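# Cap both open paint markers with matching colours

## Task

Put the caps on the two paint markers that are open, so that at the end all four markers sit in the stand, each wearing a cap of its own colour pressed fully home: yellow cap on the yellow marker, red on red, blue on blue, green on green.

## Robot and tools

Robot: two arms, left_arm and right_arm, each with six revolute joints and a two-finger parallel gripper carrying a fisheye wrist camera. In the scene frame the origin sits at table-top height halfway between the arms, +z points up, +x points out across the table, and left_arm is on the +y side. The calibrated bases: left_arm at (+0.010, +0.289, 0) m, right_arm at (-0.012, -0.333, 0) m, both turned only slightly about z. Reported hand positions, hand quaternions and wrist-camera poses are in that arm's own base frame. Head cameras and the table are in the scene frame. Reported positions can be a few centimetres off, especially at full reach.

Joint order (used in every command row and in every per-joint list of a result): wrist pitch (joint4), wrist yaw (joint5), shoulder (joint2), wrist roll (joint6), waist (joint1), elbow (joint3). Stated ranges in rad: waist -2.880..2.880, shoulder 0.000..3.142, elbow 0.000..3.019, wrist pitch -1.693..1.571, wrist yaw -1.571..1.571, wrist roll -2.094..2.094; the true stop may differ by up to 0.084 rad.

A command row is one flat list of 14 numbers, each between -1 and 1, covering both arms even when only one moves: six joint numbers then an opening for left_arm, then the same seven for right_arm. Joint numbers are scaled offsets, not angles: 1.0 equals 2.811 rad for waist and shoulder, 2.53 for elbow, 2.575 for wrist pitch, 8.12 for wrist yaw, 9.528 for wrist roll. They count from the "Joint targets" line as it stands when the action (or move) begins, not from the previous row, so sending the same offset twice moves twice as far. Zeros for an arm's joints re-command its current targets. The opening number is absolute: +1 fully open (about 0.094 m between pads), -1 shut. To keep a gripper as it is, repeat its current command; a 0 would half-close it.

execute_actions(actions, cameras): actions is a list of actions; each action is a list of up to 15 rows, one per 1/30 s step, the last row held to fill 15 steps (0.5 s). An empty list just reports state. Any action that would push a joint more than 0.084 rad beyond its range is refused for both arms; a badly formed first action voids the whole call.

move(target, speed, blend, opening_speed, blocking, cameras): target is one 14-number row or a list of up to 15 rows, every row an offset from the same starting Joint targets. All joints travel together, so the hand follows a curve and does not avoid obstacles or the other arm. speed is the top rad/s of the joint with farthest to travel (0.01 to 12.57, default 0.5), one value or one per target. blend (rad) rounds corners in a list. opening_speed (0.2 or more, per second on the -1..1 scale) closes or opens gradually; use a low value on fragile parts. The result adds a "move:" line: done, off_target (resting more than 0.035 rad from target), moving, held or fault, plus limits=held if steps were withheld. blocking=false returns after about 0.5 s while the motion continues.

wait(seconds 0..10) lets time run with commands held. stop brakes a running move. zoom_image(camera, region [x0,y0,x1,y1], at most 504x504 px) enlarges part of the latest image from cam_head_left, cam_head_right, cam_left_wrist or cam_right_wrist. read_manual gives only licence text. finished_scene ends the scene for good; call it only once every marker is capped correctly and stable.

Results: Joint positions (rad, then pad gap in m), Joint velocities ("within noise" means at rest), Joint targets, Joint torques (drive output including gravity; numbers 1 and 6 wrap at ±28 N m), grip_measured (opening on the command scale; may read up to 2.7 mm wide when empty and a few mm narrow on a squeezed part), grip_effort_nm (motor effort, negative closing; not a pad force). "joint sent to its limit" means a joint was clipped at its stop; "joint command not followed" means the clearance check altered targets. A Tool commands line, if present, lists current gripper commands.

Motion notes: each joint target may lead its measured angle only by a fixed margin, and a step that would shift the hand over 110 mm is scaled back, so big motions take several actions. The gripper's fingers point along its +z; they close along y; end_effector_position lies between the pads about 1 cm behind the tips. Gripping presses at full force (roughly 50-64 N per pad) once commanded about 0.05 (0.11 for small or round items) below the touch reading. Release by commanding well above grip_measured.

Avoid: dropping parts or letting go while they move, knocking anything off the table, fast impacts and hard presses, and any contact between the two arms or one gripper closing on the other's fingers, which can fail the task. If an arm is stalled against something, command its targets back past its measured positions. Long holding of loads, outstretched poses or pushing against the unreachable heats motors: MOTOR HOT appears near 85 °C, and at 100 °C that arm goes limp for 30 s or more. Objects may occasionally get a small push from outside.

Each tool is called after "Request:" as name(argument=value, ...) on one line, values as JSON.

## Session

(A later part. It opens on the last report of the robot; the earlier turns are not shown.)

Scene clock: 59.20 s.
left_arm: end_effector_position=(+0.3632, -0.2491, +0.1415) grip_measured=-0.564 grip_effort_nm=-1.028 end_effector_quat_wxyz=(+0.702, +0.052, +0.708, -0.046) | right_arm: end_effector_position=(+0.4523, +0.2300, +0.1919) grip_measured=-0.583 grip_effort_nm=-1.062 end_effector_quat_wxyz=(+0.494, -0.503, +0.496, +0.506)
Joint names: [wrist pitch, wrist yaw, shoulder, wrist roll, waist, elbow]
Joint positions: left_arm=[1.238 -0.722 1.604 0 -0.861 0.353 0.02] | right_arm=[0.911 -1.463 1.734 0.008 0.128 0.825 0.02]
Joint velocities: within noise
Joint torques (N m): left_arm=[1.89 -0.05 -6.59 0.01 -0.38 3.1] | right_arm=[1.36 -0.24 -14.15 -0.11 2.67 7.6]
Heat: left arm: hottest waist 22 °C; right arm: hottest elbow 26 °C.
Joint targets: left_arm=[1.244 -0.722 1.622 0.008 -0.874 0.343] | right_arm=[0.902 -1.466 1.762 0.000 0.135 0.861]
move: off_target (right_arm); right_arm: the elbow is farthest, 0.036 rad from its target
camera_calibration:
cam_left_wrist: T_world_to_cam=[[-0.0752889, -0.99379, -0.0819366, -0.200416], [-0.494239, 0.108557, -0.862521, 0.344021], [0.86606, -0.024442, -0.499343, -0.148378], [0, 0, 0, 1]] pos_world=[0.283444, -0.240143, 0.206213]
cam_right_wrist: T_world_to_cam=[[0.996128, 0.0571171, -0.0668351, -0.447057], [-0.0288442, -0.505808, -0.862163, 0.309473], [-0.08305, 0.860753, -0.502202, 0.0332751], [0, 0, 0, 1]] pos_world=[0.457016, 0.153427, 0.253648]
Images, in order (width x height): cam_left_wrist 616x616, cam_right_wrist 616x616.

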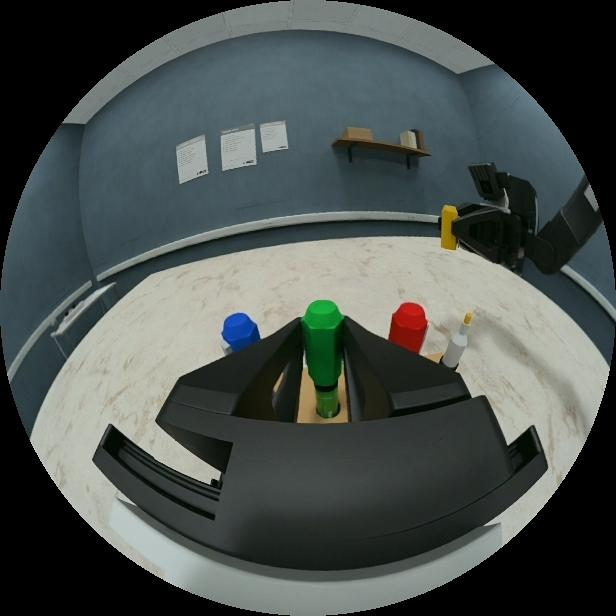

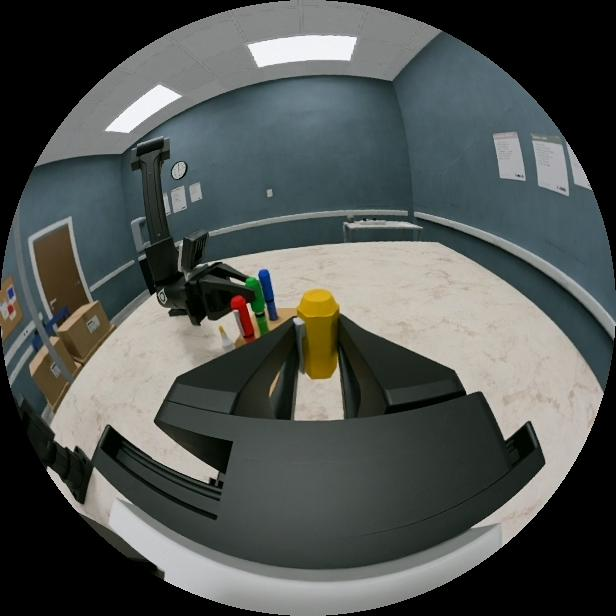

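Request:
move(target=[0.02175, 0, 0.00818, 0, 0, 0.0079, -0.8, 0, 0, 0, 0, 0, 0, -0.8], speed=0.1, cameras=["cam_left_wrist", "cam_right_wrist"])

Request:
zoom_image(camera="cam_right_wrist", region=[236, 260, 286, 345])

Request:
zoom_image(camera="cam_left_wrist", region=[280, 290, 370, 430])

Scene clock: 60.77 s.
left_arm: end_effector_position=(+0.3633, -0.2492, +0.1412) grip_measured=-0.564 grip_effort_nm=-1.028 end_effector_quat_wxyz=(+0.708, +0.046, +0.702, -0.052) | right_arm: end_effector_position=(+0.4523, +0.2300, +0.1919) grip_measured=-0.583 grip_effort_nm=-1.057 end_effector_quat_wxyz=(+0.494, -0.503, +0.496, +0.506)
Joint names: [wrist pitch, wrist yaw, shoulder, wrist roll, waist, elbow]
Joint positions: left_arm=[1.29 -0.722 1.63 0 -0.861 0.353 0.02] | right_arm=[0.911 -1.463 1.734 0.008 0.128 0.825 0.02]
Joint velocities: left_arm=[within noise] | right_arm=[0.002 -0.154 -0.015 0.051 -0.005 0.002 0]
Joint torques (N m): left_arm=[2.07 -0.04 -7 0.02 -0.5 4.48] | right_arm=[1.37 -0.24 -14.04 -0.11 2.67 7.61]
Heat: left arm: hottest waist 22 °C; right arm: hottest elbow 26 °C.
Joint targets: left_arm=[1.300 -0.722 1.645 0.008 -0.874 0.363] | right_arm=[0.902 -1.466 1.762 0.000 0.135 0.861]
move: off_target (right_arm); right_arm: the elbow is farthest, 0.036 rad from its target
camera_calibration:
cam_left_wrist: T_world_to_cam=[[-0.0740942, -0.995162, -0.0645142, -0.203749], [-0.480182, 0.0923009, -0.872299, 0.336013], [0.874034, -0.0336537, -0.484698, -0.155917], [0, 0, 0, 1]] pos_world=[0.282528, -0.239025, 0.204386]
cam_right_wrist: T_world_to_cam=[[0.996128, 0.0571171, -0.0668351, -0.447057], [-0.0288442, -0.505808, -0.862163, 0.309473], [-0.08305, 0.860753, -0.502202, 0.0332751], [0, 0, 0, 1]] pos_world=[0.457016, 0.153427, 0.253648]
Images, in order (width x height): cam_left_wrist 616x616, cam_right_wrist 616x616.

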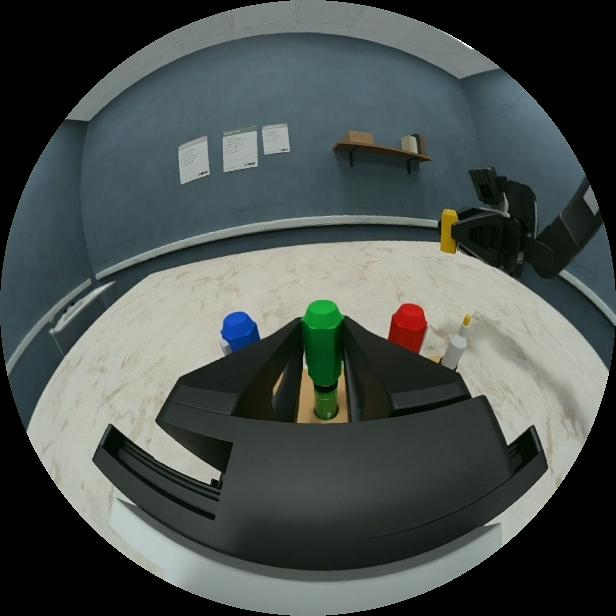

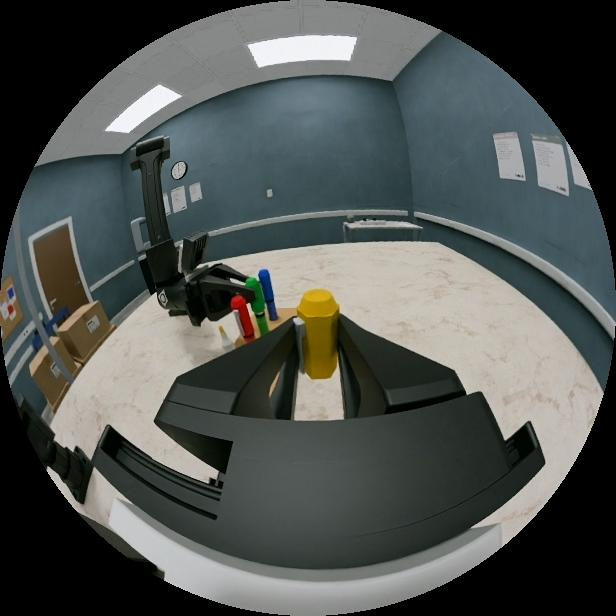

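Scaled by 5.929 from the camera's 616x616 image, which has a finer 880x880 frame.

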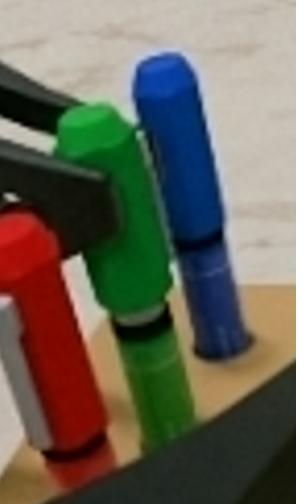

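Scaled by 3.600 from the camera's 616x616 image, which has a finer 880x880 frame.

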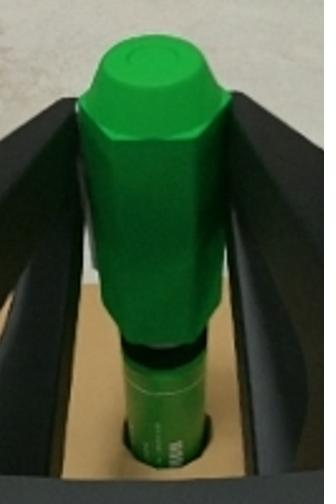

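Request:
move(target=[0, 0, 0.00356, 0, 0, 0.00514, -0.8, 0, 0, 0, 0, 0, 0, -0.8], speed=0.1, cameras=["cam_left_wrist", "cam_right_wrist"])

Request:
zoom_image(camera="cam_right_wrist", region=[236, 260, 286, 345])

Request:
zoom_image(camera="cam_left_wrist", region=[280, 290, 370, 430])

Scene clock: 61.83 s.
left_arm: end_effector_position=(+0.3645, -0.2507, +0.1399) grip_measured=-0.564 grip_effort_nm=-1.033 end_effector_quat_wxyz=(+0.708, +0.046, +0.702, -0.052) | right_arm: end_effector_position=(+0.4523, +0.2300, +0.1919) grip_measured=-0.583 grip_effort_nm=-1.057 end_effector_quat_wxyz=(+0.494, -0.503, +0.496, +0.506)
Joint names: [wrist pitch, wrist yaw, shoulder, wrist roll, waist, elbow]
Joint positions: left_arm=[1.293 -0.722 1.639 0 -0.861 0.358 0.02] | right_arm=[0.911 -1.463 1.734 0.008 0.128 0.825 0.02]
Joint velocities: within noise
Joint torques (N m): left_arm=[1.94 -0.04 -7 0.02 -0.5 5.09] | right_arm=[1.37 -0.24 -14.15 -0.11 2.73 7.6]
Heat: left arm: hottest waist 22 °C; right arm: hottest elbow 26 °C.
Joint targets: left_arm=[1.300 -0.722 1.655 0.008 -0.874 0.376] | right_arm=[0.902 -1.466 1.762 0.000 0.135 0.861]
move: off_target (right_arm); right_arm: the elbow is farthest, 0.036 rad from its target
camera_calibration:
cam_left_wrist: T_world_to_cam=[[-0.0741088, -0.995126, -0.0650544, -0.205101], [-0.480604, 0.0927976, -0.872014, 0.335911], [0.873801, -0.0333586, -0.485138, -0.157459], [0, 0, 0, 1]] pos_world=[0.283828, -0.240525, 0.203187]
cam_right_wrist: T_world_to_cam=[[0.996128, 0.0571171, -0.0668351, -0.447057], [-0.0288442, -0.505808, -0.862163, 0.309473], [-0.08305, 0.860753, -0.502202, 0.0332751], [0, 0, 0, 1]] pos_world=[0.457016, 0.153427, 0.253648]
Images, in order (width x height): cam_left_wrist 616x616, cam_right_wrist 616x616.

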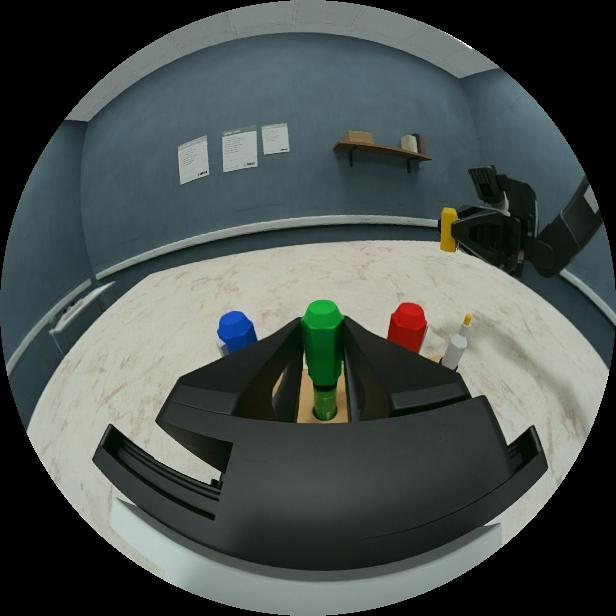

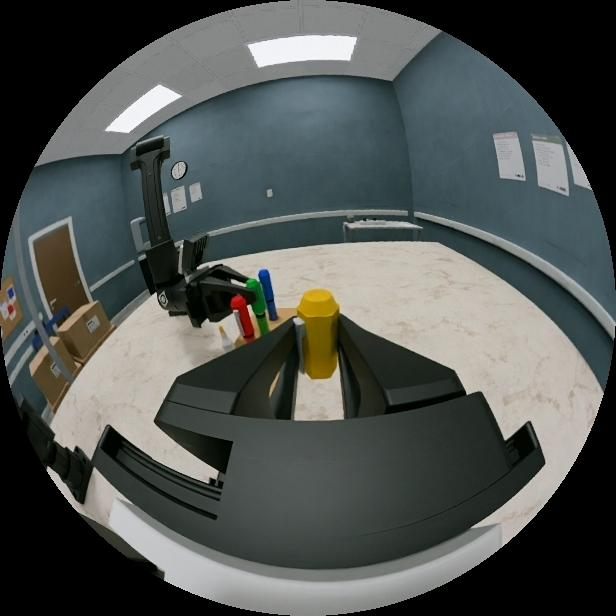

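Scaled by 5.929 from the camera's 616x616 image, which has a finer 880x880 frame.

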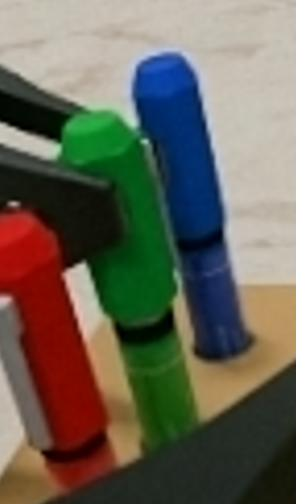

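Scaled by 3.600 from the camera's 616x616 image, which has a finer 880x880 frame.

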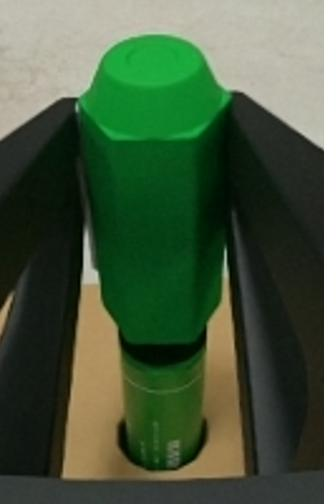

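Request:
move(target=[0, 0, 0.00534, 0, 0, -0.00277, -0.8, 0, 0, 0, 0, 0, 0, -0.8], speed=0.1, cameras=["cam_left_wrist", "cam_right_wrist"])

Request:
zoom_image(camera="cam_right_wrist", region=[236, 260, 286, 345])

Request:
zoom_image(camera="cam_left_wrist", region=[280, 290, 370, 430])

Scene clock: 62.97 s.
left_arm: end_effector_position=(+0.3646, -0.2507, +0.1364) grip_measured=-0.564 grip_effort_nm=-1.033 end_effector_quat_wxyz=(+0.707, +0.048, +0.704, -0.050) | right_arm: end_effector_position=(+0.4523, +0.2300, +0.1919) grip_measured=-0.583 grip_effort_nm=-1.057 end_effector_quat_wxyz=(+0.494, -0.503, +0.496, +0.506)
Joint names: [wrist pitch, wrist yaw, shoulder, wrist roll, waist, elbow]
Joint positions: left_arm=[1.296 -0.722 1.649 0 -0.861 0.358 0.02] | right_arm=[0.911 -1.463 1.734 0.008 0.128 0.825 0.02]
Joint velocities: within noise
Joint torques (N m): left_arm=[1.81 -0.04 -6.71 0.01 -0.5 4.49] | right_arm=[1.37 -0.24 -14.1 -0.11 2.73 7.58]
Heat: left arm: hottest waist 22 °C; right arm: hottest elbow 26 °C.
Joint targets: left_arm=[1.300 -0.722 1.670 0.008 -0.874 0.369] | right_arm=[0.902 -1.466 1.762 0.000 0.135 0.861]
move: off_target (right_arm); right_arm: the elbow is farthest, 0.036 rad from its target
camera_calibration:
cam_left_wrist: T_world_to_cam=[[-0.0744615, -0.994774, -0.0698608, -0.204536], [-0.48454, 0.0973209, -0.869339, 0.335071], [0.871594, -0.0308819, -0.489255, -0.157192], [0, 0, 0, 1]] pos_world=[0.284133, -0.24093, 0.200095]
cam_right_wrist: T_world_to_cam=[[0.996128, 0.0571171, -0.0668351, -0.447057], [-0.0288442, -0.505808, -0.862163, 0.309473], [-0.08305, 0.860753, -0.502202, 0.0332751], [0, 0, 0, 1]] pos_world=[0.457016, 0.153427, 0.253648]
Images, in order (width x height): cam_left_wrist 616x616, cam_right_wrist 616x616.

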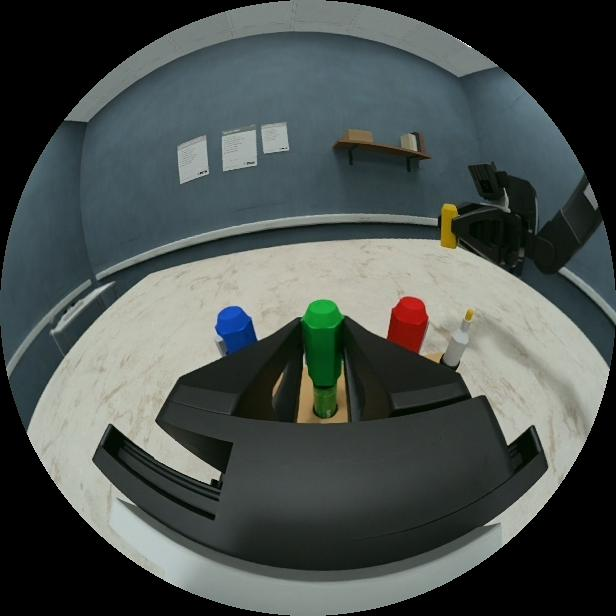

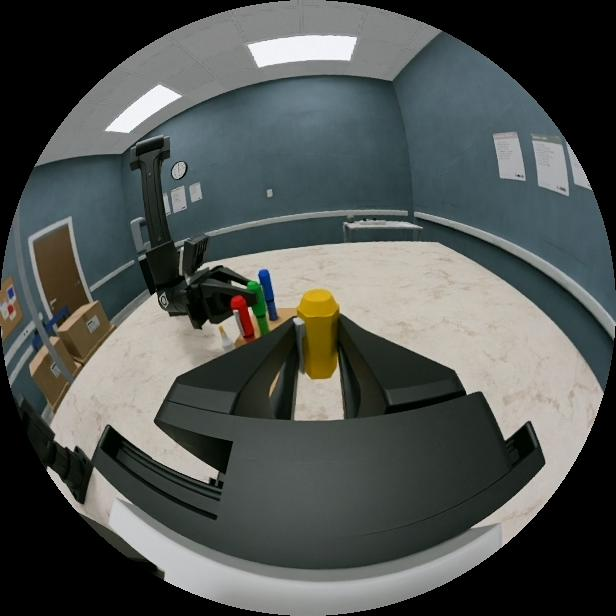

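Scaled by 5.929 from the camera's 616x616 image, which has a finer 880x880 frame.

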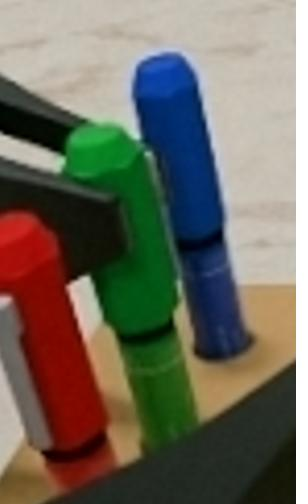

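Scaled by 3.600 from the camera's 616x616 image, which has a finer 880x880 frame.

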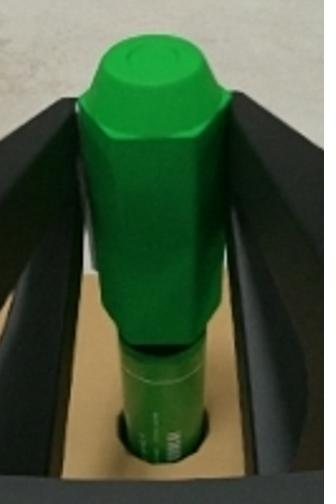

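Request:
zoom_image(camera="cam_right_wrist", region=[246, 290, 276, 335])

Scaled by 11.200 from the camera's 616x616 image, which has a finer 880x880 frame.

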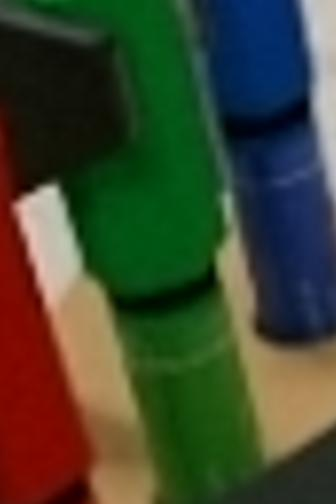

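Request:
move(target=[0, 0, 0.00711, 0, 0, -0.00316, -0.8, 0, 0, 0, 0, 0, 0, -0.8], speed=0.1, cameras=["cam_left_wrist", "cam_right_wrist"])

Request:
zoom_image(camera="cam_right_wrist", region=[246, 290, 276, 335])

Scene clock: 64.03 s.
left_arm: end_effector_position=(+0.3646, -0.2508, +0.1357) grip_measured=-0.564 grip_effort_nm=-1.028 end_effector_quat_wxyz=(+0.708, +0.047, +0.703, -0.052) | right_arm: end_effector_position=(+0.4523, +0.2300, +0.1919) grip_measured=-0.583 grip_effort_nm=-1.057 end_effector_quat_wxyz=(+0.494, -0.503, +0.496, +0.506)
Joint names: [wrist pitch, wrist yaw, shoulder, wrist roll, waist, elbow]
Joint positions: left_arm=[1.309 -0.722 1.658 0 -0.861 0.358 0.02] | right_arm=[0.911 -1.463 1.734 0.008 0.128 0.825 0.02]
Joint velocities: within noise
Joint torques (N m): left_arm=[1.32 -0.04 -5.95 0.02 -0.5 3.79] | right_arm=[1.36 -0.24 -14.04 -0.11 2.67 7.6]
Heat: left arm: hottest waist 22 °C; right arm: hottest elbow 26 °C.
Joint targets: left_arm=[1.300 -0.722 1.690 0.008 -0.874 0.361] | right_arm=[0.902 -1.466 1.762 0.000 0.135 0.861]
move: off_target (right_arm); right_arm: the elbow is farthest, 0.036 rad from its target
camera_calibration:
cam_left_wrist: T_world_to_cam=[[-0.0741706, -0.995036, -0.0663518, -0.205263], [-0.481667, 0.0940044, -0.871298, 0.332855], [0.87321, -0.0326651, -0.486249, -0.158986], [0, 0, 0, 1]] pos_world=[0.283929, -0.240727, 0.199089]
cam_right_wrist: T_world_to_cam=[[0.996128, 0.0571171, -0.0668351, -0.447057], [-0.0288442, -0.505808, -0.862163, 0.309473], [-0.08305, 0.860753, -0.502202, 0.0332751], [0, 0, 0, 1]] pos_world=[0.457016, 0.153427, 0.253648]
Images, in order (width x height): cam_left_wrist 616x616, cam_right_wrist 616x616.

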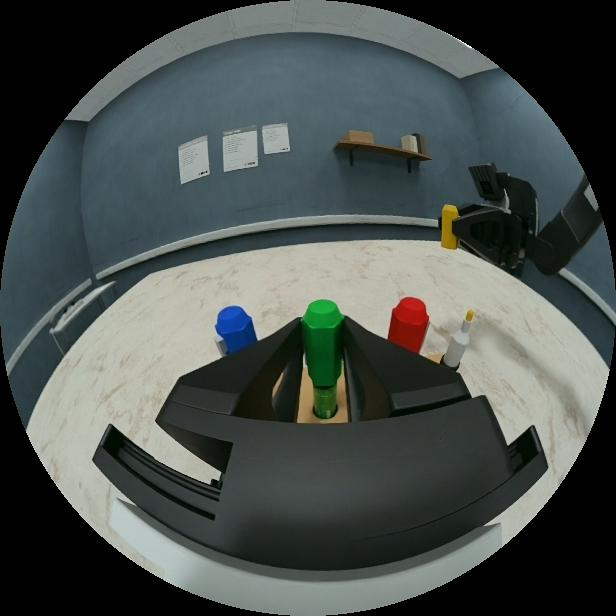

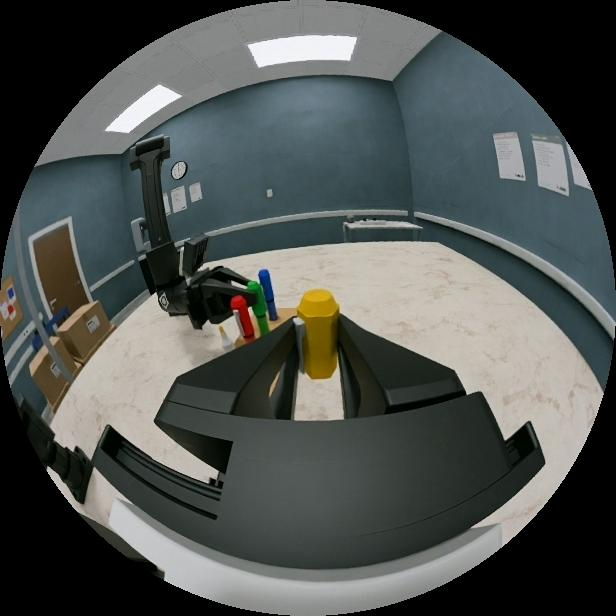

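Scaled by 11.200 from the camera's 616x616 image, which has a finer 880x880 frame.

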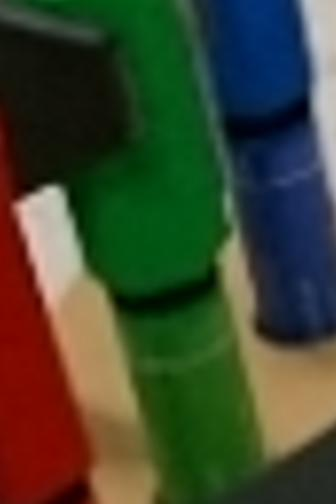

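Request:
move(target=[-0.0101, 0, 0.00925, 0, 0, -0.00988, -0.8, 0, 0, 0, 0, 0, 0, -0.8], speed=0.1, cameras=["cam_left_wrist", "cam_right_wrist"])

Request:
zoom_image(camera="cam_right_wrist", region=[246, 290, 276, 335])

Scene clock: 65.07 s.
left_arm: end_effector_position=(+0.3646, -0.2508, +0.1331) grip_measured=-0.564 grip_effort_nm=-1.033 end_effector_quat_wxyz=(+0.706, +0.048, +0.705, -0.050) | right_arm: end_effector_position=(+0.4523, +0.2300, +0.1919) grip_measured=-0.583 grip_effort_nm=-1.062 end_effector_quat_wxyz=(+0.494, -0.503, +0.496, +0.506)
Joint names: [wrist pitch, wrist yaw, shoulder, wrist roll, waist, elbow]
Joint positions: left_arm=[1.309 -0.722 1.664 0 -0.861 0.358 0.02] | right_arm=[0.911 -1.463 1.734 0.008 0.128 0.825 0.02]
Joint velocities: within noise
Joint torques (N m): left_arm=[0.39 -0.04 -4.66 0.02 -0.5 1.77] | right_arm=[1.39 -0.24 -14.15 -0.11 2.67 7.6]
Heat: left arm: hottest waist 22 °C; right arm: hottest elbow 26 °C.
Joint targets: left_arm=[1.274 -0.722 1.716 0.008 -0.874 0.336] | right_arm=[0.902 -1.466 1.762 0.000 0.135 0.861]
move: off_target (left_arm, right_arm); left_arm: the shoulder is farthest, 0.052 rad from its target; right_arm: the elbow is farthest, 0.036 rad from its target
camera_calibration:
cam_left_wrist: T_world_to_cam=[[-0.0745056, -0.994694, -0.0709465, -0.204606], [-0.485415, 0.0983217, -0.868738, 0.332721], [0.871104, -0.0302874, -0.490164, -0.158386], [0, 0, 0, 1]] pos_world=[0.284234, -0.241032, 0.196896]
cam_right_wrist: T_world_to_cam=[[0.996128, 0.0571171, -0.0668351, -0.447057], [-0.0288442, -0.505808, -0.862163, 0.309473], [-0.08305, 0.860753, -0.502202, 0.0332751], [0, 0, 0, 1]] pos_world=[0.457016, 0.153427, 0.253648]
Images, in order (width x height): cam_left_wrist 616x616, cam_right_wrist 616x616.

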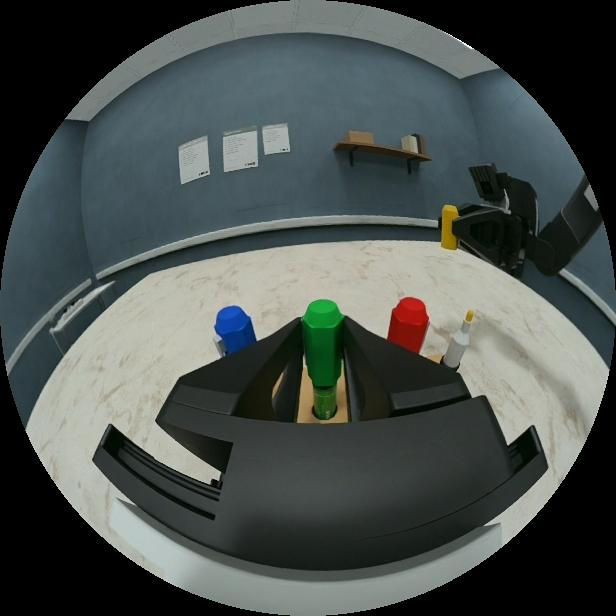

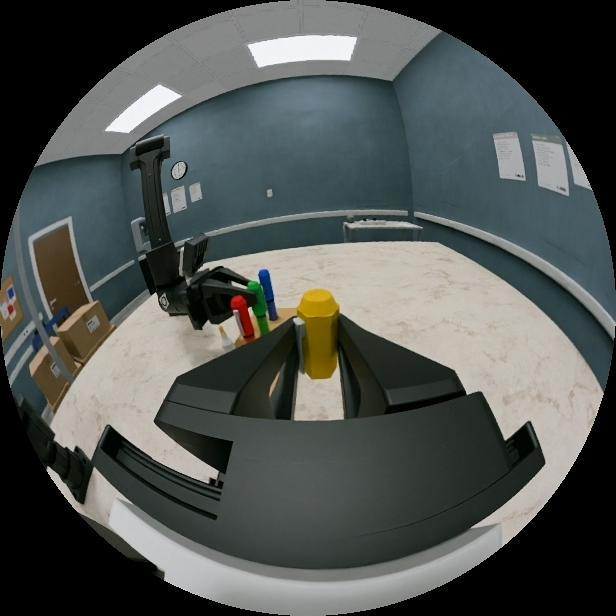

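Scaled by 11.200 from the camera's 616x616 image, which has a finer 880x880 frame.

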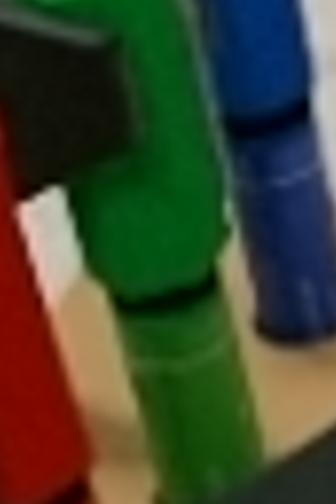

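Request:
zoom_image(camera="cam_left_wrist", region=[280, 290, 370, 430])

Request:
zoom_image(camera="cam_right_wrist", region=[236, 260, 286, 345])

Scaled by 3.600 from the camera's 616x616 image, which has a finer 880x880 frame.

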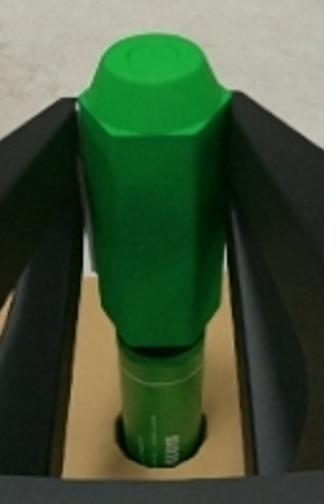

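Scaled by 5.929 from the camera's 616x616 image, which has a finer 880x880 frame.

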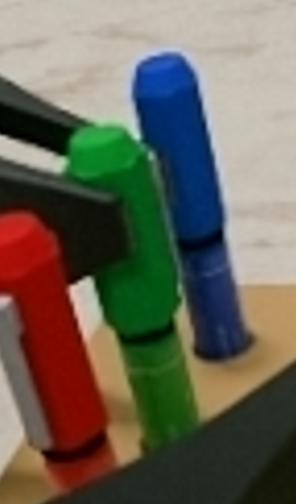

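Request:
move(target=[-0.0136, 0, 0.01316, 0, 0, -0.01304, -0.8, 0, 0, 0, 0, 0, 0, -0.8], speed=0.12, cameras=["cam_left_wrist", "cam_right_wrist"])

Request:
zoom_image(camera="cam_right_wrist", region=[236, 260, 286, 345])

Request:
zoom_image(camera="cam_left_wrist", region=[280, 290, 370, 430])

Scene clock: 66.47 s.
left_arm: end_effector_position=(+0.3627, -0.2485, +0.1293) grip_measured=-0.564 grip_effort_nm=-1.028 end_effector_quat_wxyz=(+0.703, +0.051, +0.707, -0.047) | right_arm: end_effector_position=(+0.4523, +0.2300, +0.1919) grip_measured=-0.583 grip_effort_nm=-1.057 end_effector_quat_wxyz=(+0.494, -0.503, +0.496, +0.506)
Joint names: [wrist pitch, wrist yaw, shoulder, wrist roll, waist, elbow]
Joint positions: left_arm=[1.309 -0.722 1.667 0 -0.861 0.35 0.02] | right_arm=[0.911 -1.463 1.734 0.008 0.128 0.825 0.02]
Joint velocities: within noise
Joint torques (N m): left_arm=[-0.85 -0.04 -2.32 0.02 -0.5 -0.2] | right_arm=[1.35 -0.24 -14.1 -0.11 2.73 7.6]
Heat: left arm: hottest waist 22 °C; right arm: hottest elbow 26 °C.
Joint targets: left_arm=[1.239 -0.722 1.753 0.008 -0.874 0.303] | right_arm=[0.902 -1.466 1.762 0.000 0.135 0.861]
move: off_target (left_arm, right_arm); left_arm: the shoulder is farthest, 0.086 rad from its target; right_arm: the elbow is farthest, 0.036 rad from its target
camera_calibration:
cam_left_wrist: T_world_to_cam=[[-0.0750837, -0.994041, -0.0790193, -0.201378], [-0.491812, 0.10585, -0.864243, 0.331801], [0.867458, -0.0260279, -0.496829, -0.155255], [0, 0, 0, 1]] pos_world=[0.282741, -0.23934, 0.193708]
cam_right_wrist: T_world_to_cam=[[0.996128, 0.0571171, -0.0668351, -0.447057], [-0.0288442, -0.505808, -0.862163, 0.309473], [-0.08305, 0.860753, -0.502202, 0.0332751], [0, 0, 0, 1]] pos_world=[0.457016, 0.153427, 0.253648]
Images, in order (width x height): cam_left_wrist 616x616, cam_right_wrist 616x616.

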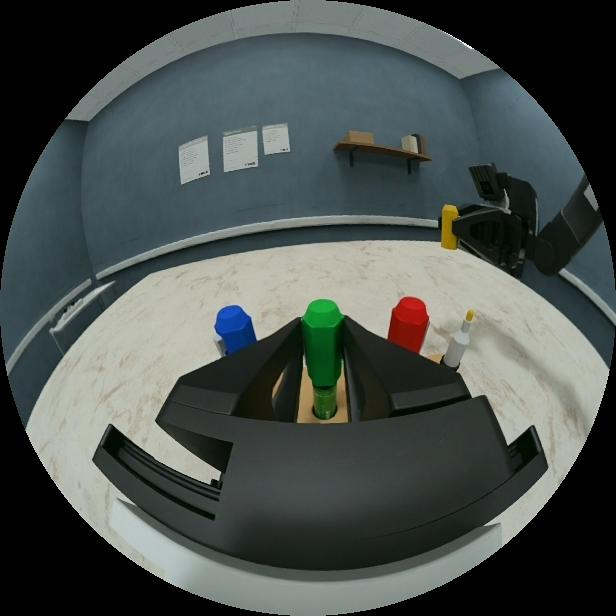

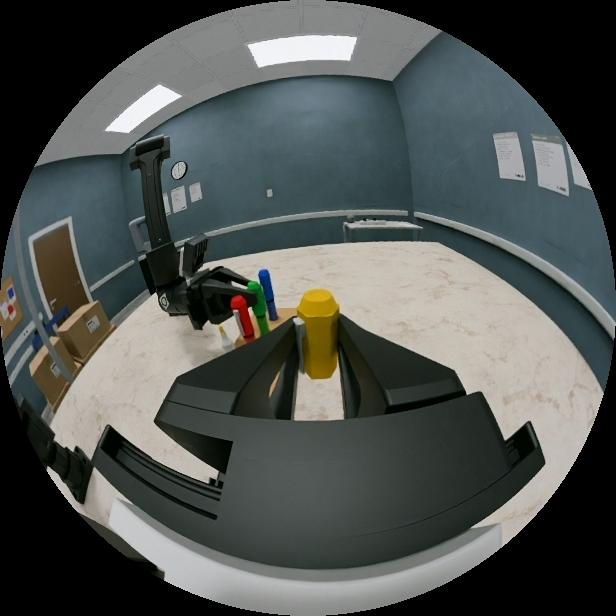

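Scaled by 5.929 from the camera's 616x616 image, which has a finer 880x880 frame.

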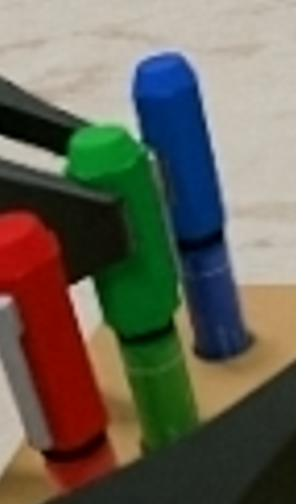

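Scaled by 3.600 from the camera's 616x616 image, which has a finer 880x880 frame.

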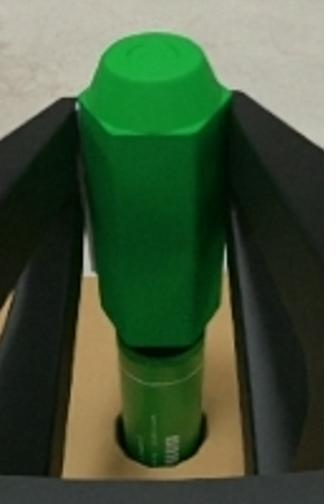

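Request:
zoom_image(camera="cam_right_wrist", region=[246, 290, 276, 335])

Request:
zoom_image(camera="cam_right_wrist", region=[225, 290, 265, 350])

Scaled by 11.200 from the camera's 616x616 image, which has a finer 880x880 frame.

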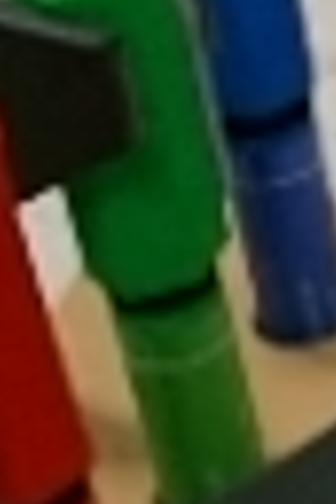

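Scaled by 8.400 from the camera's 616x616 image, which has a finer 880x880 frame.

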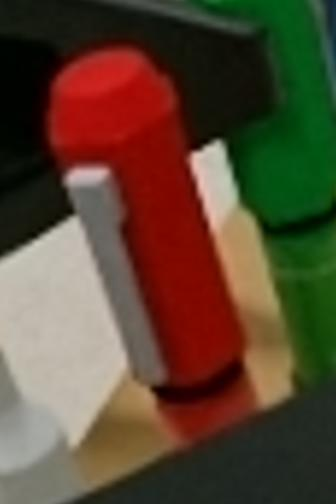

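Request:
move(target=[-0.0155, 0, 0.0149, 0, 0, -0.0150, -0.8, 0, 0, 0, 0, 0, 0, -0.8], speed=0.15, cameras=["cam_left_wrist", "cam_right_wrist"])

Request:
zoom_image(camera="cam_right_wrist", region=[246, 290, 276, 335])

Request:
zoom_image(camera="cam_left_wrist", region=[280, 290, 370, 430])

Scene clock: 67.77 s.
left_arm: end_effector_position=(+0.3616, -0.2472, +0.1254) grip_measured=-0.566 grip_effort_nm=-1.028 end_effector_quat_wxyz=(+0.701, +0.054, +0.710, -0.044) | right_arm: end_effector_position=(+0.4523, +0.2300, +0.1919) grip_measured=-0.583 grip_effort_nm=-1.062 end_effector_quat_wxyz=(+0.494, -0.503, +0.496, +0.506)
Joint names: [wrist pitch, wrist yaw, shoulder, wrist roll, waist, elbow]
Joint positions: left_arm=[1.309 -0.722 1.674 0 -0.861 0.345 0.02] | right_arm=[0.911 -1.463 1.734 0.008 0.128 0.825 0.02]
Joint velocities: within noise
Joint torques (N m): left_arm=[-2.29 -0.04 0.15 0.01 -0.5 -2.86] | right_arm=[1.37 -0.24 -14.15 -0.11 2.67 7.6]
Heat: left arm: hottest waist 22 °C; right arm: hottest elbow 26 °C.
Joint targets: left_arm=[1.199 -0.722 1.794 0.008 -0.874 0.265] | right_arm=[0.902 -1.466 1.762 0.000 0.135 0.861]
move: off_target (left_arm, right_arm); left_arm: the shoulder is farthest, 0.121 rad from its target; right_arm: the elbow is farthest, 0.036 rad from its target
camera_calibration:
cam_left_wrist: T_world_to_cam=[[-0.0756707, -0.993366, -0.0865853, -0.19912], [-0.497829, 0.112874, -0.859899, 0.331215], [0.863968, -0.0219645, -0.503068, -0.153162], [0, 0, 0, 1]] pos_world=[0.282148, -0.238548, 0.19052]
cam_right_wrist: T_world_to_cam=[[0.996128, 0.0571171, -0.0668351, -0.447057], [-0.0288442, -0.505808, -0.862163, 0.309473], [-0.08305, 0.860753, -0.502202, 0.0332751], [0, 0, 0, 1]] pos_world=[0.457016, 0.153427, 0.253648]
Images, in order (width x height): cam_left_wrist 616x616, cam_right_wrist 616x616.

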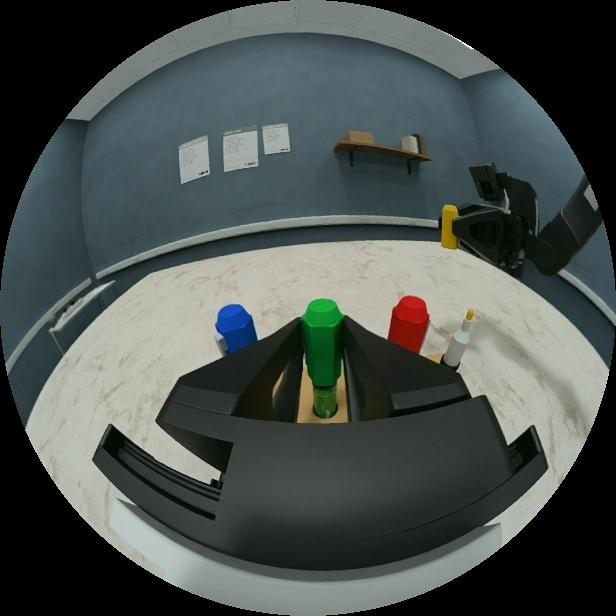

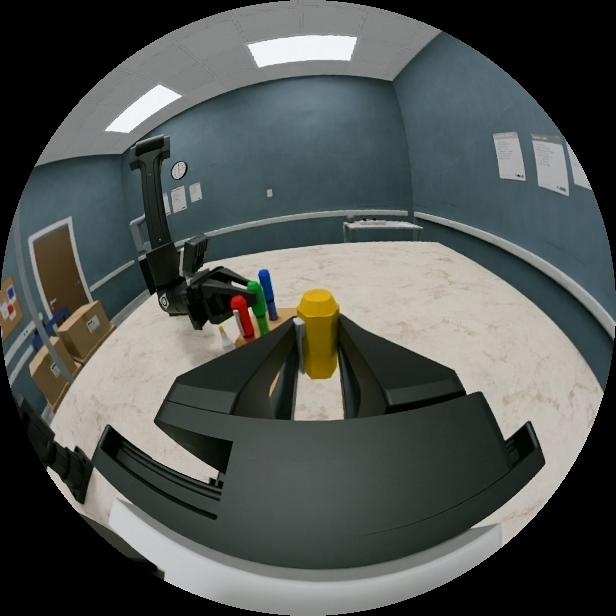

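Scaled by 11.200 from the camera's 616x616 image, which has a finer 880x880 frame.

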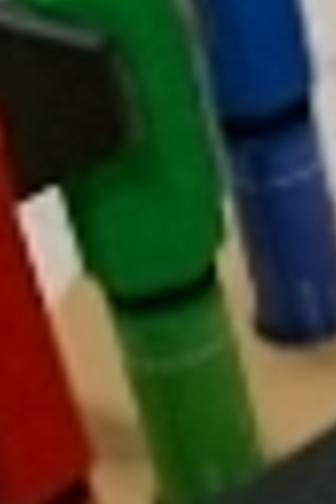

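Scaled by 3.600 from the camera's 616x616 image, which has a finer 880x880 frame.

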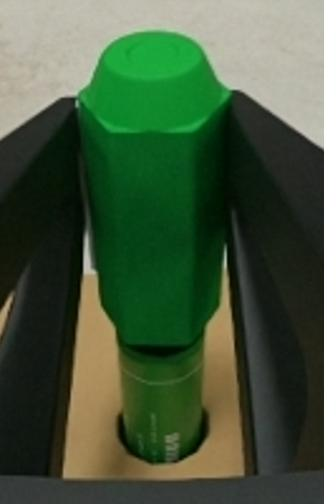

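Request:
move(target=[0.0412, 0, -0.0494, 0, 0, 0.0447, -0.8, 0, 0, 0, 0, 0, 0, -0.8], speed=0.25, cameras=["cam_left_wrist", "cam_right_wrist"])

Request:
zoom_image(camera="cam_left_wrist", region=[280, 290, 370, 430])

Scene clock: 68.80 s.
left_arm: end_effector_position=(+0.3652, -0.2515, +0.1360) grip_measured=-0.566 grip_effort_nm=-1.028 end_effector_quat_wxyz=(+0.708, +0.046, +0.702, -0.052) | right_arm: end_effector_position=(+0.4523, +0.2300, +0.1919) grip_measured=-0.583 grip_effort_nm=-1.062 end_effector_quat_wxyz=(+0.494, -0.503, +0.496, +0.506)
Joint names: [wrist pitch, wrist yaw, shoulder, wrist roll, waist, elbow]
Joint positions: left_arm=[1.312 -0.722 1.66 0 -0.861 0.361 0.02] | right_arm=[0.911 -1.463 1.734 0.008 0.128 0.825 0.02]
Joint velocities: within noise
Joint torques (N m): left_arm=[1.39 -0.04 -8.41 0.01 -0.5 4.85] | right_arm=[1.39 -0.24 -14.1 -0.11 2.67 7.58]
Heat: left arm: hottest waist 22 °C; right arm: hottest elbow 26 °C.
Joint targets: left_arm=[1.305 -0.722 1.656 0.008 -0.874 0.378] | right_arm=[0.902 -1.466 1.762 0.000 0.135 0.861]
move: off_target (right_arm); right_arm: the elbow is farthest, 0.036 rad from its target
camera_calibration:
cam_left_wrist: T_world_to_cam=[[-0.0740599, -0.995141, -0.0648746, -0.206159], [-0.480101, 0.0925971, -0.872312, 0.33274], [0.874081, -0.0334569, -0.484626, -0.160107], [0, 0, 0, 1]] pos_world=[0.284427, -0.241325, 0.199287]
cam_right_wrist: T_world_to_cam=[[0.996128, 0.0571171, -0.0668351, -0.447057], [-0.0288442, -0.505808, -0.862163, 0.309473], [-0.08305, 0.860753, -0.502202, 0.0332751], [0, 0, 0, 1]] pos_world=[0.457016, 0.153427, 0.253648]
Images, in order (width x height): cam_left_wrist 616x616, cam_right_wrist 616x616.

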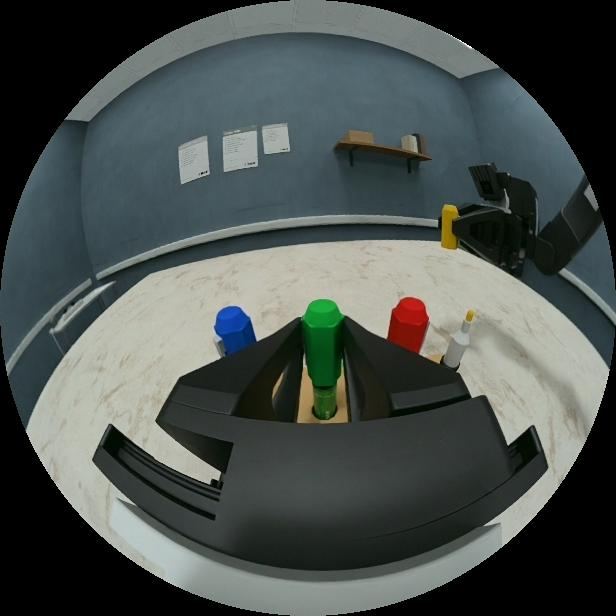

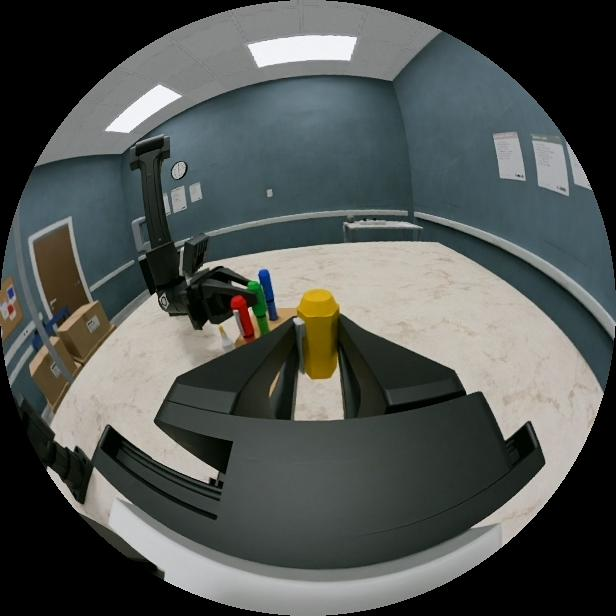

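Scaled by 3.600 from the camera's 616x616 image, which has a finer 880x880 frame.

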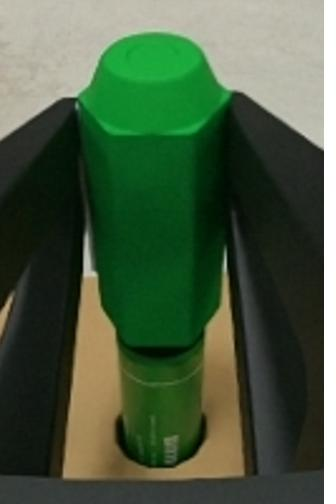

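Request:
move(target=[0, 0, 0, 0, 0, 0, -0.35, 0, 0, 0, 0, 0, 0, -0.8], opening_speed=0.6, cameras=["cam_left_wrist", "cam_right_wrist"])

Request:
zoom_image(camera="cam_right_wrist", region=[236, 260, 286, 345])

Request:
zoom_image(camera="cam_left_wrist", region=[230, 270, 430, 430])

Scene clock: 70.13 s.
left_arm: end_effector_position=(+0.3653, -0.2516, +0.1358) grip_measured=-0.354 grip_effort_nm=0.139 end_effector_quat_wxyz=(+0.708, +0.047, +0.703, -0.052) | right_arm: end_effector_position=(+0.4523, +0.2300, +0.1919) grip_measured=-0.583 grip_effort_nm=-1.057 end_effector_quat_wxyz=(+0.494, -0.503, +0.496, +0.506)
Joint names: [wrist pitch, wrist yaw, shoulder, wrist roll, waist, elbow]
Joint positions: left_arm=[1.31 -0.722 1.66 0 -0.861 0.361 0.03] | right_arm=[0.911 -1.463 1.734 0.008 0.128 0.825 0.02]
Joint velocities: within noise
Joint torques (N m): left_arm=[1.48 -0.04 -8.47 0.01 -0.44 4.89] | right_arm=[1.36 -0.24 -14.1 -0.11 2.73 7.58]
Heat: left arm: hottest waist 22 °C; right arm: hottest elbow 26 °C.
Joint targets: left_arm=[1.305 -0.722 1.656 0.008 -0.874 0.379] | right_arm=[0.902 -1.466 1.762 0.000 0.135 0.861]
move: off_target (right_arm); right_arm: the elbow is farthest, 0.036 rad from its target
camera_calibration:
cam_left_wrist: T_world_to_cam=[[-0.074156, -0.99508, -0.0657085, -0.206142], [-0.48078, 0.0934004, -0.871853, 0.333065], [0.8737, -0.0330618, -0.48534, -0.159991], [0, 0, 0, 1]] pos_world=[0.284628, -0.241526, 0.199188]
cam_right_wrist: T_world_to_cam=[[0.996128, 0.0571171, -0.0668351, -0.447057], [-0.0288442, -0.505808, -0.862163, 0.309473], [-0.08305, 0.860753, -0.502202, 0.0332751], [0, 0, 0, 1]] pos_world=[0.457016, 0.153427, 0.253648]
Images, in order (width x height): cam_left_wrist 616x616, cam_right_wrist 616x616.

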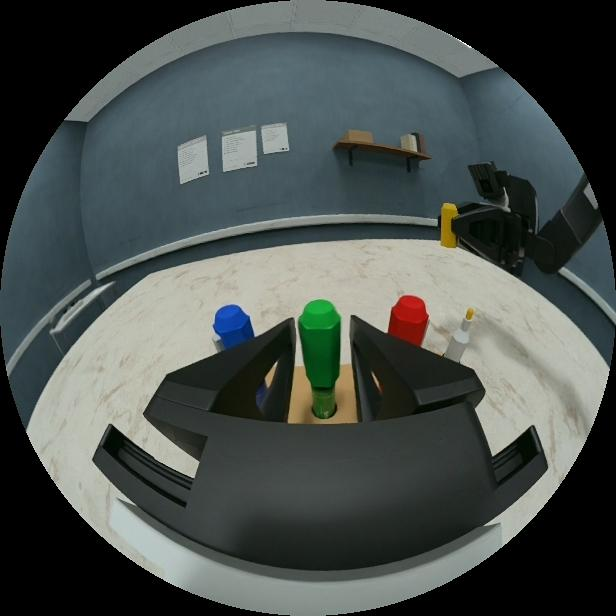

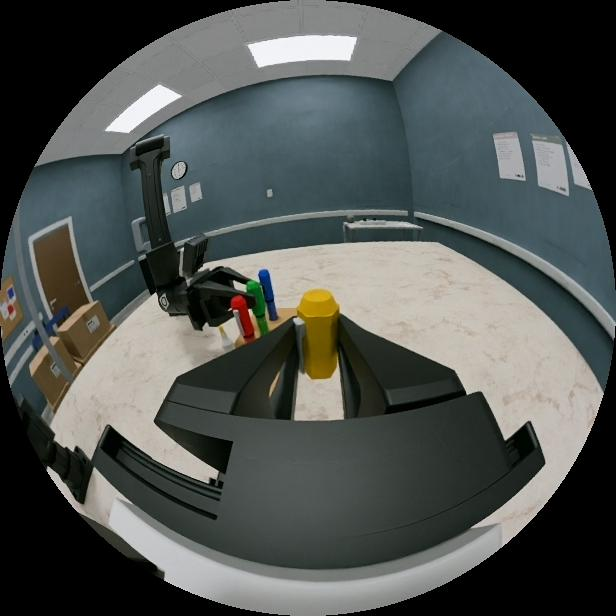

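Scaled by 5.929 from the camera's 616x616 image, which has a finer 880x880 frame.

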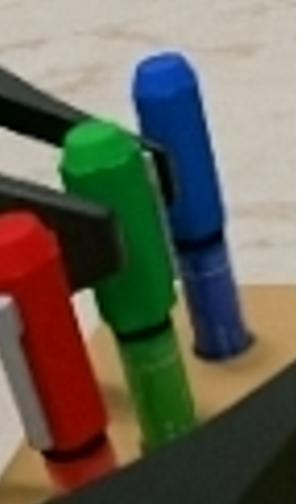

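Scaled by 2.520 from the camera's 616x616 image, which has a finer 880x880 frame.

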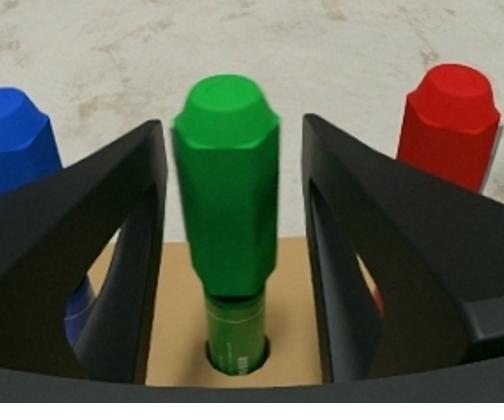

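Request:
zoom_image(camera="cam_right_wrist", region=[200, 310, 260, 360])

Scaled by 8.400 from the camera's 616x616 image, which has a finer 880x880 frame.

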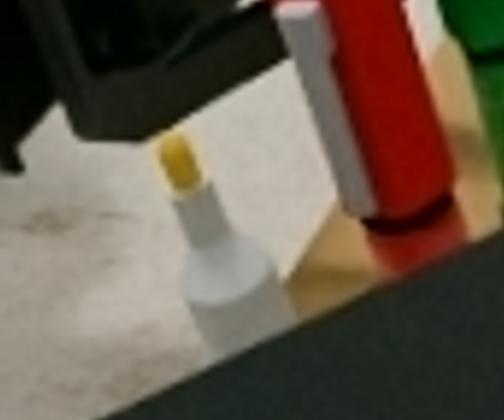

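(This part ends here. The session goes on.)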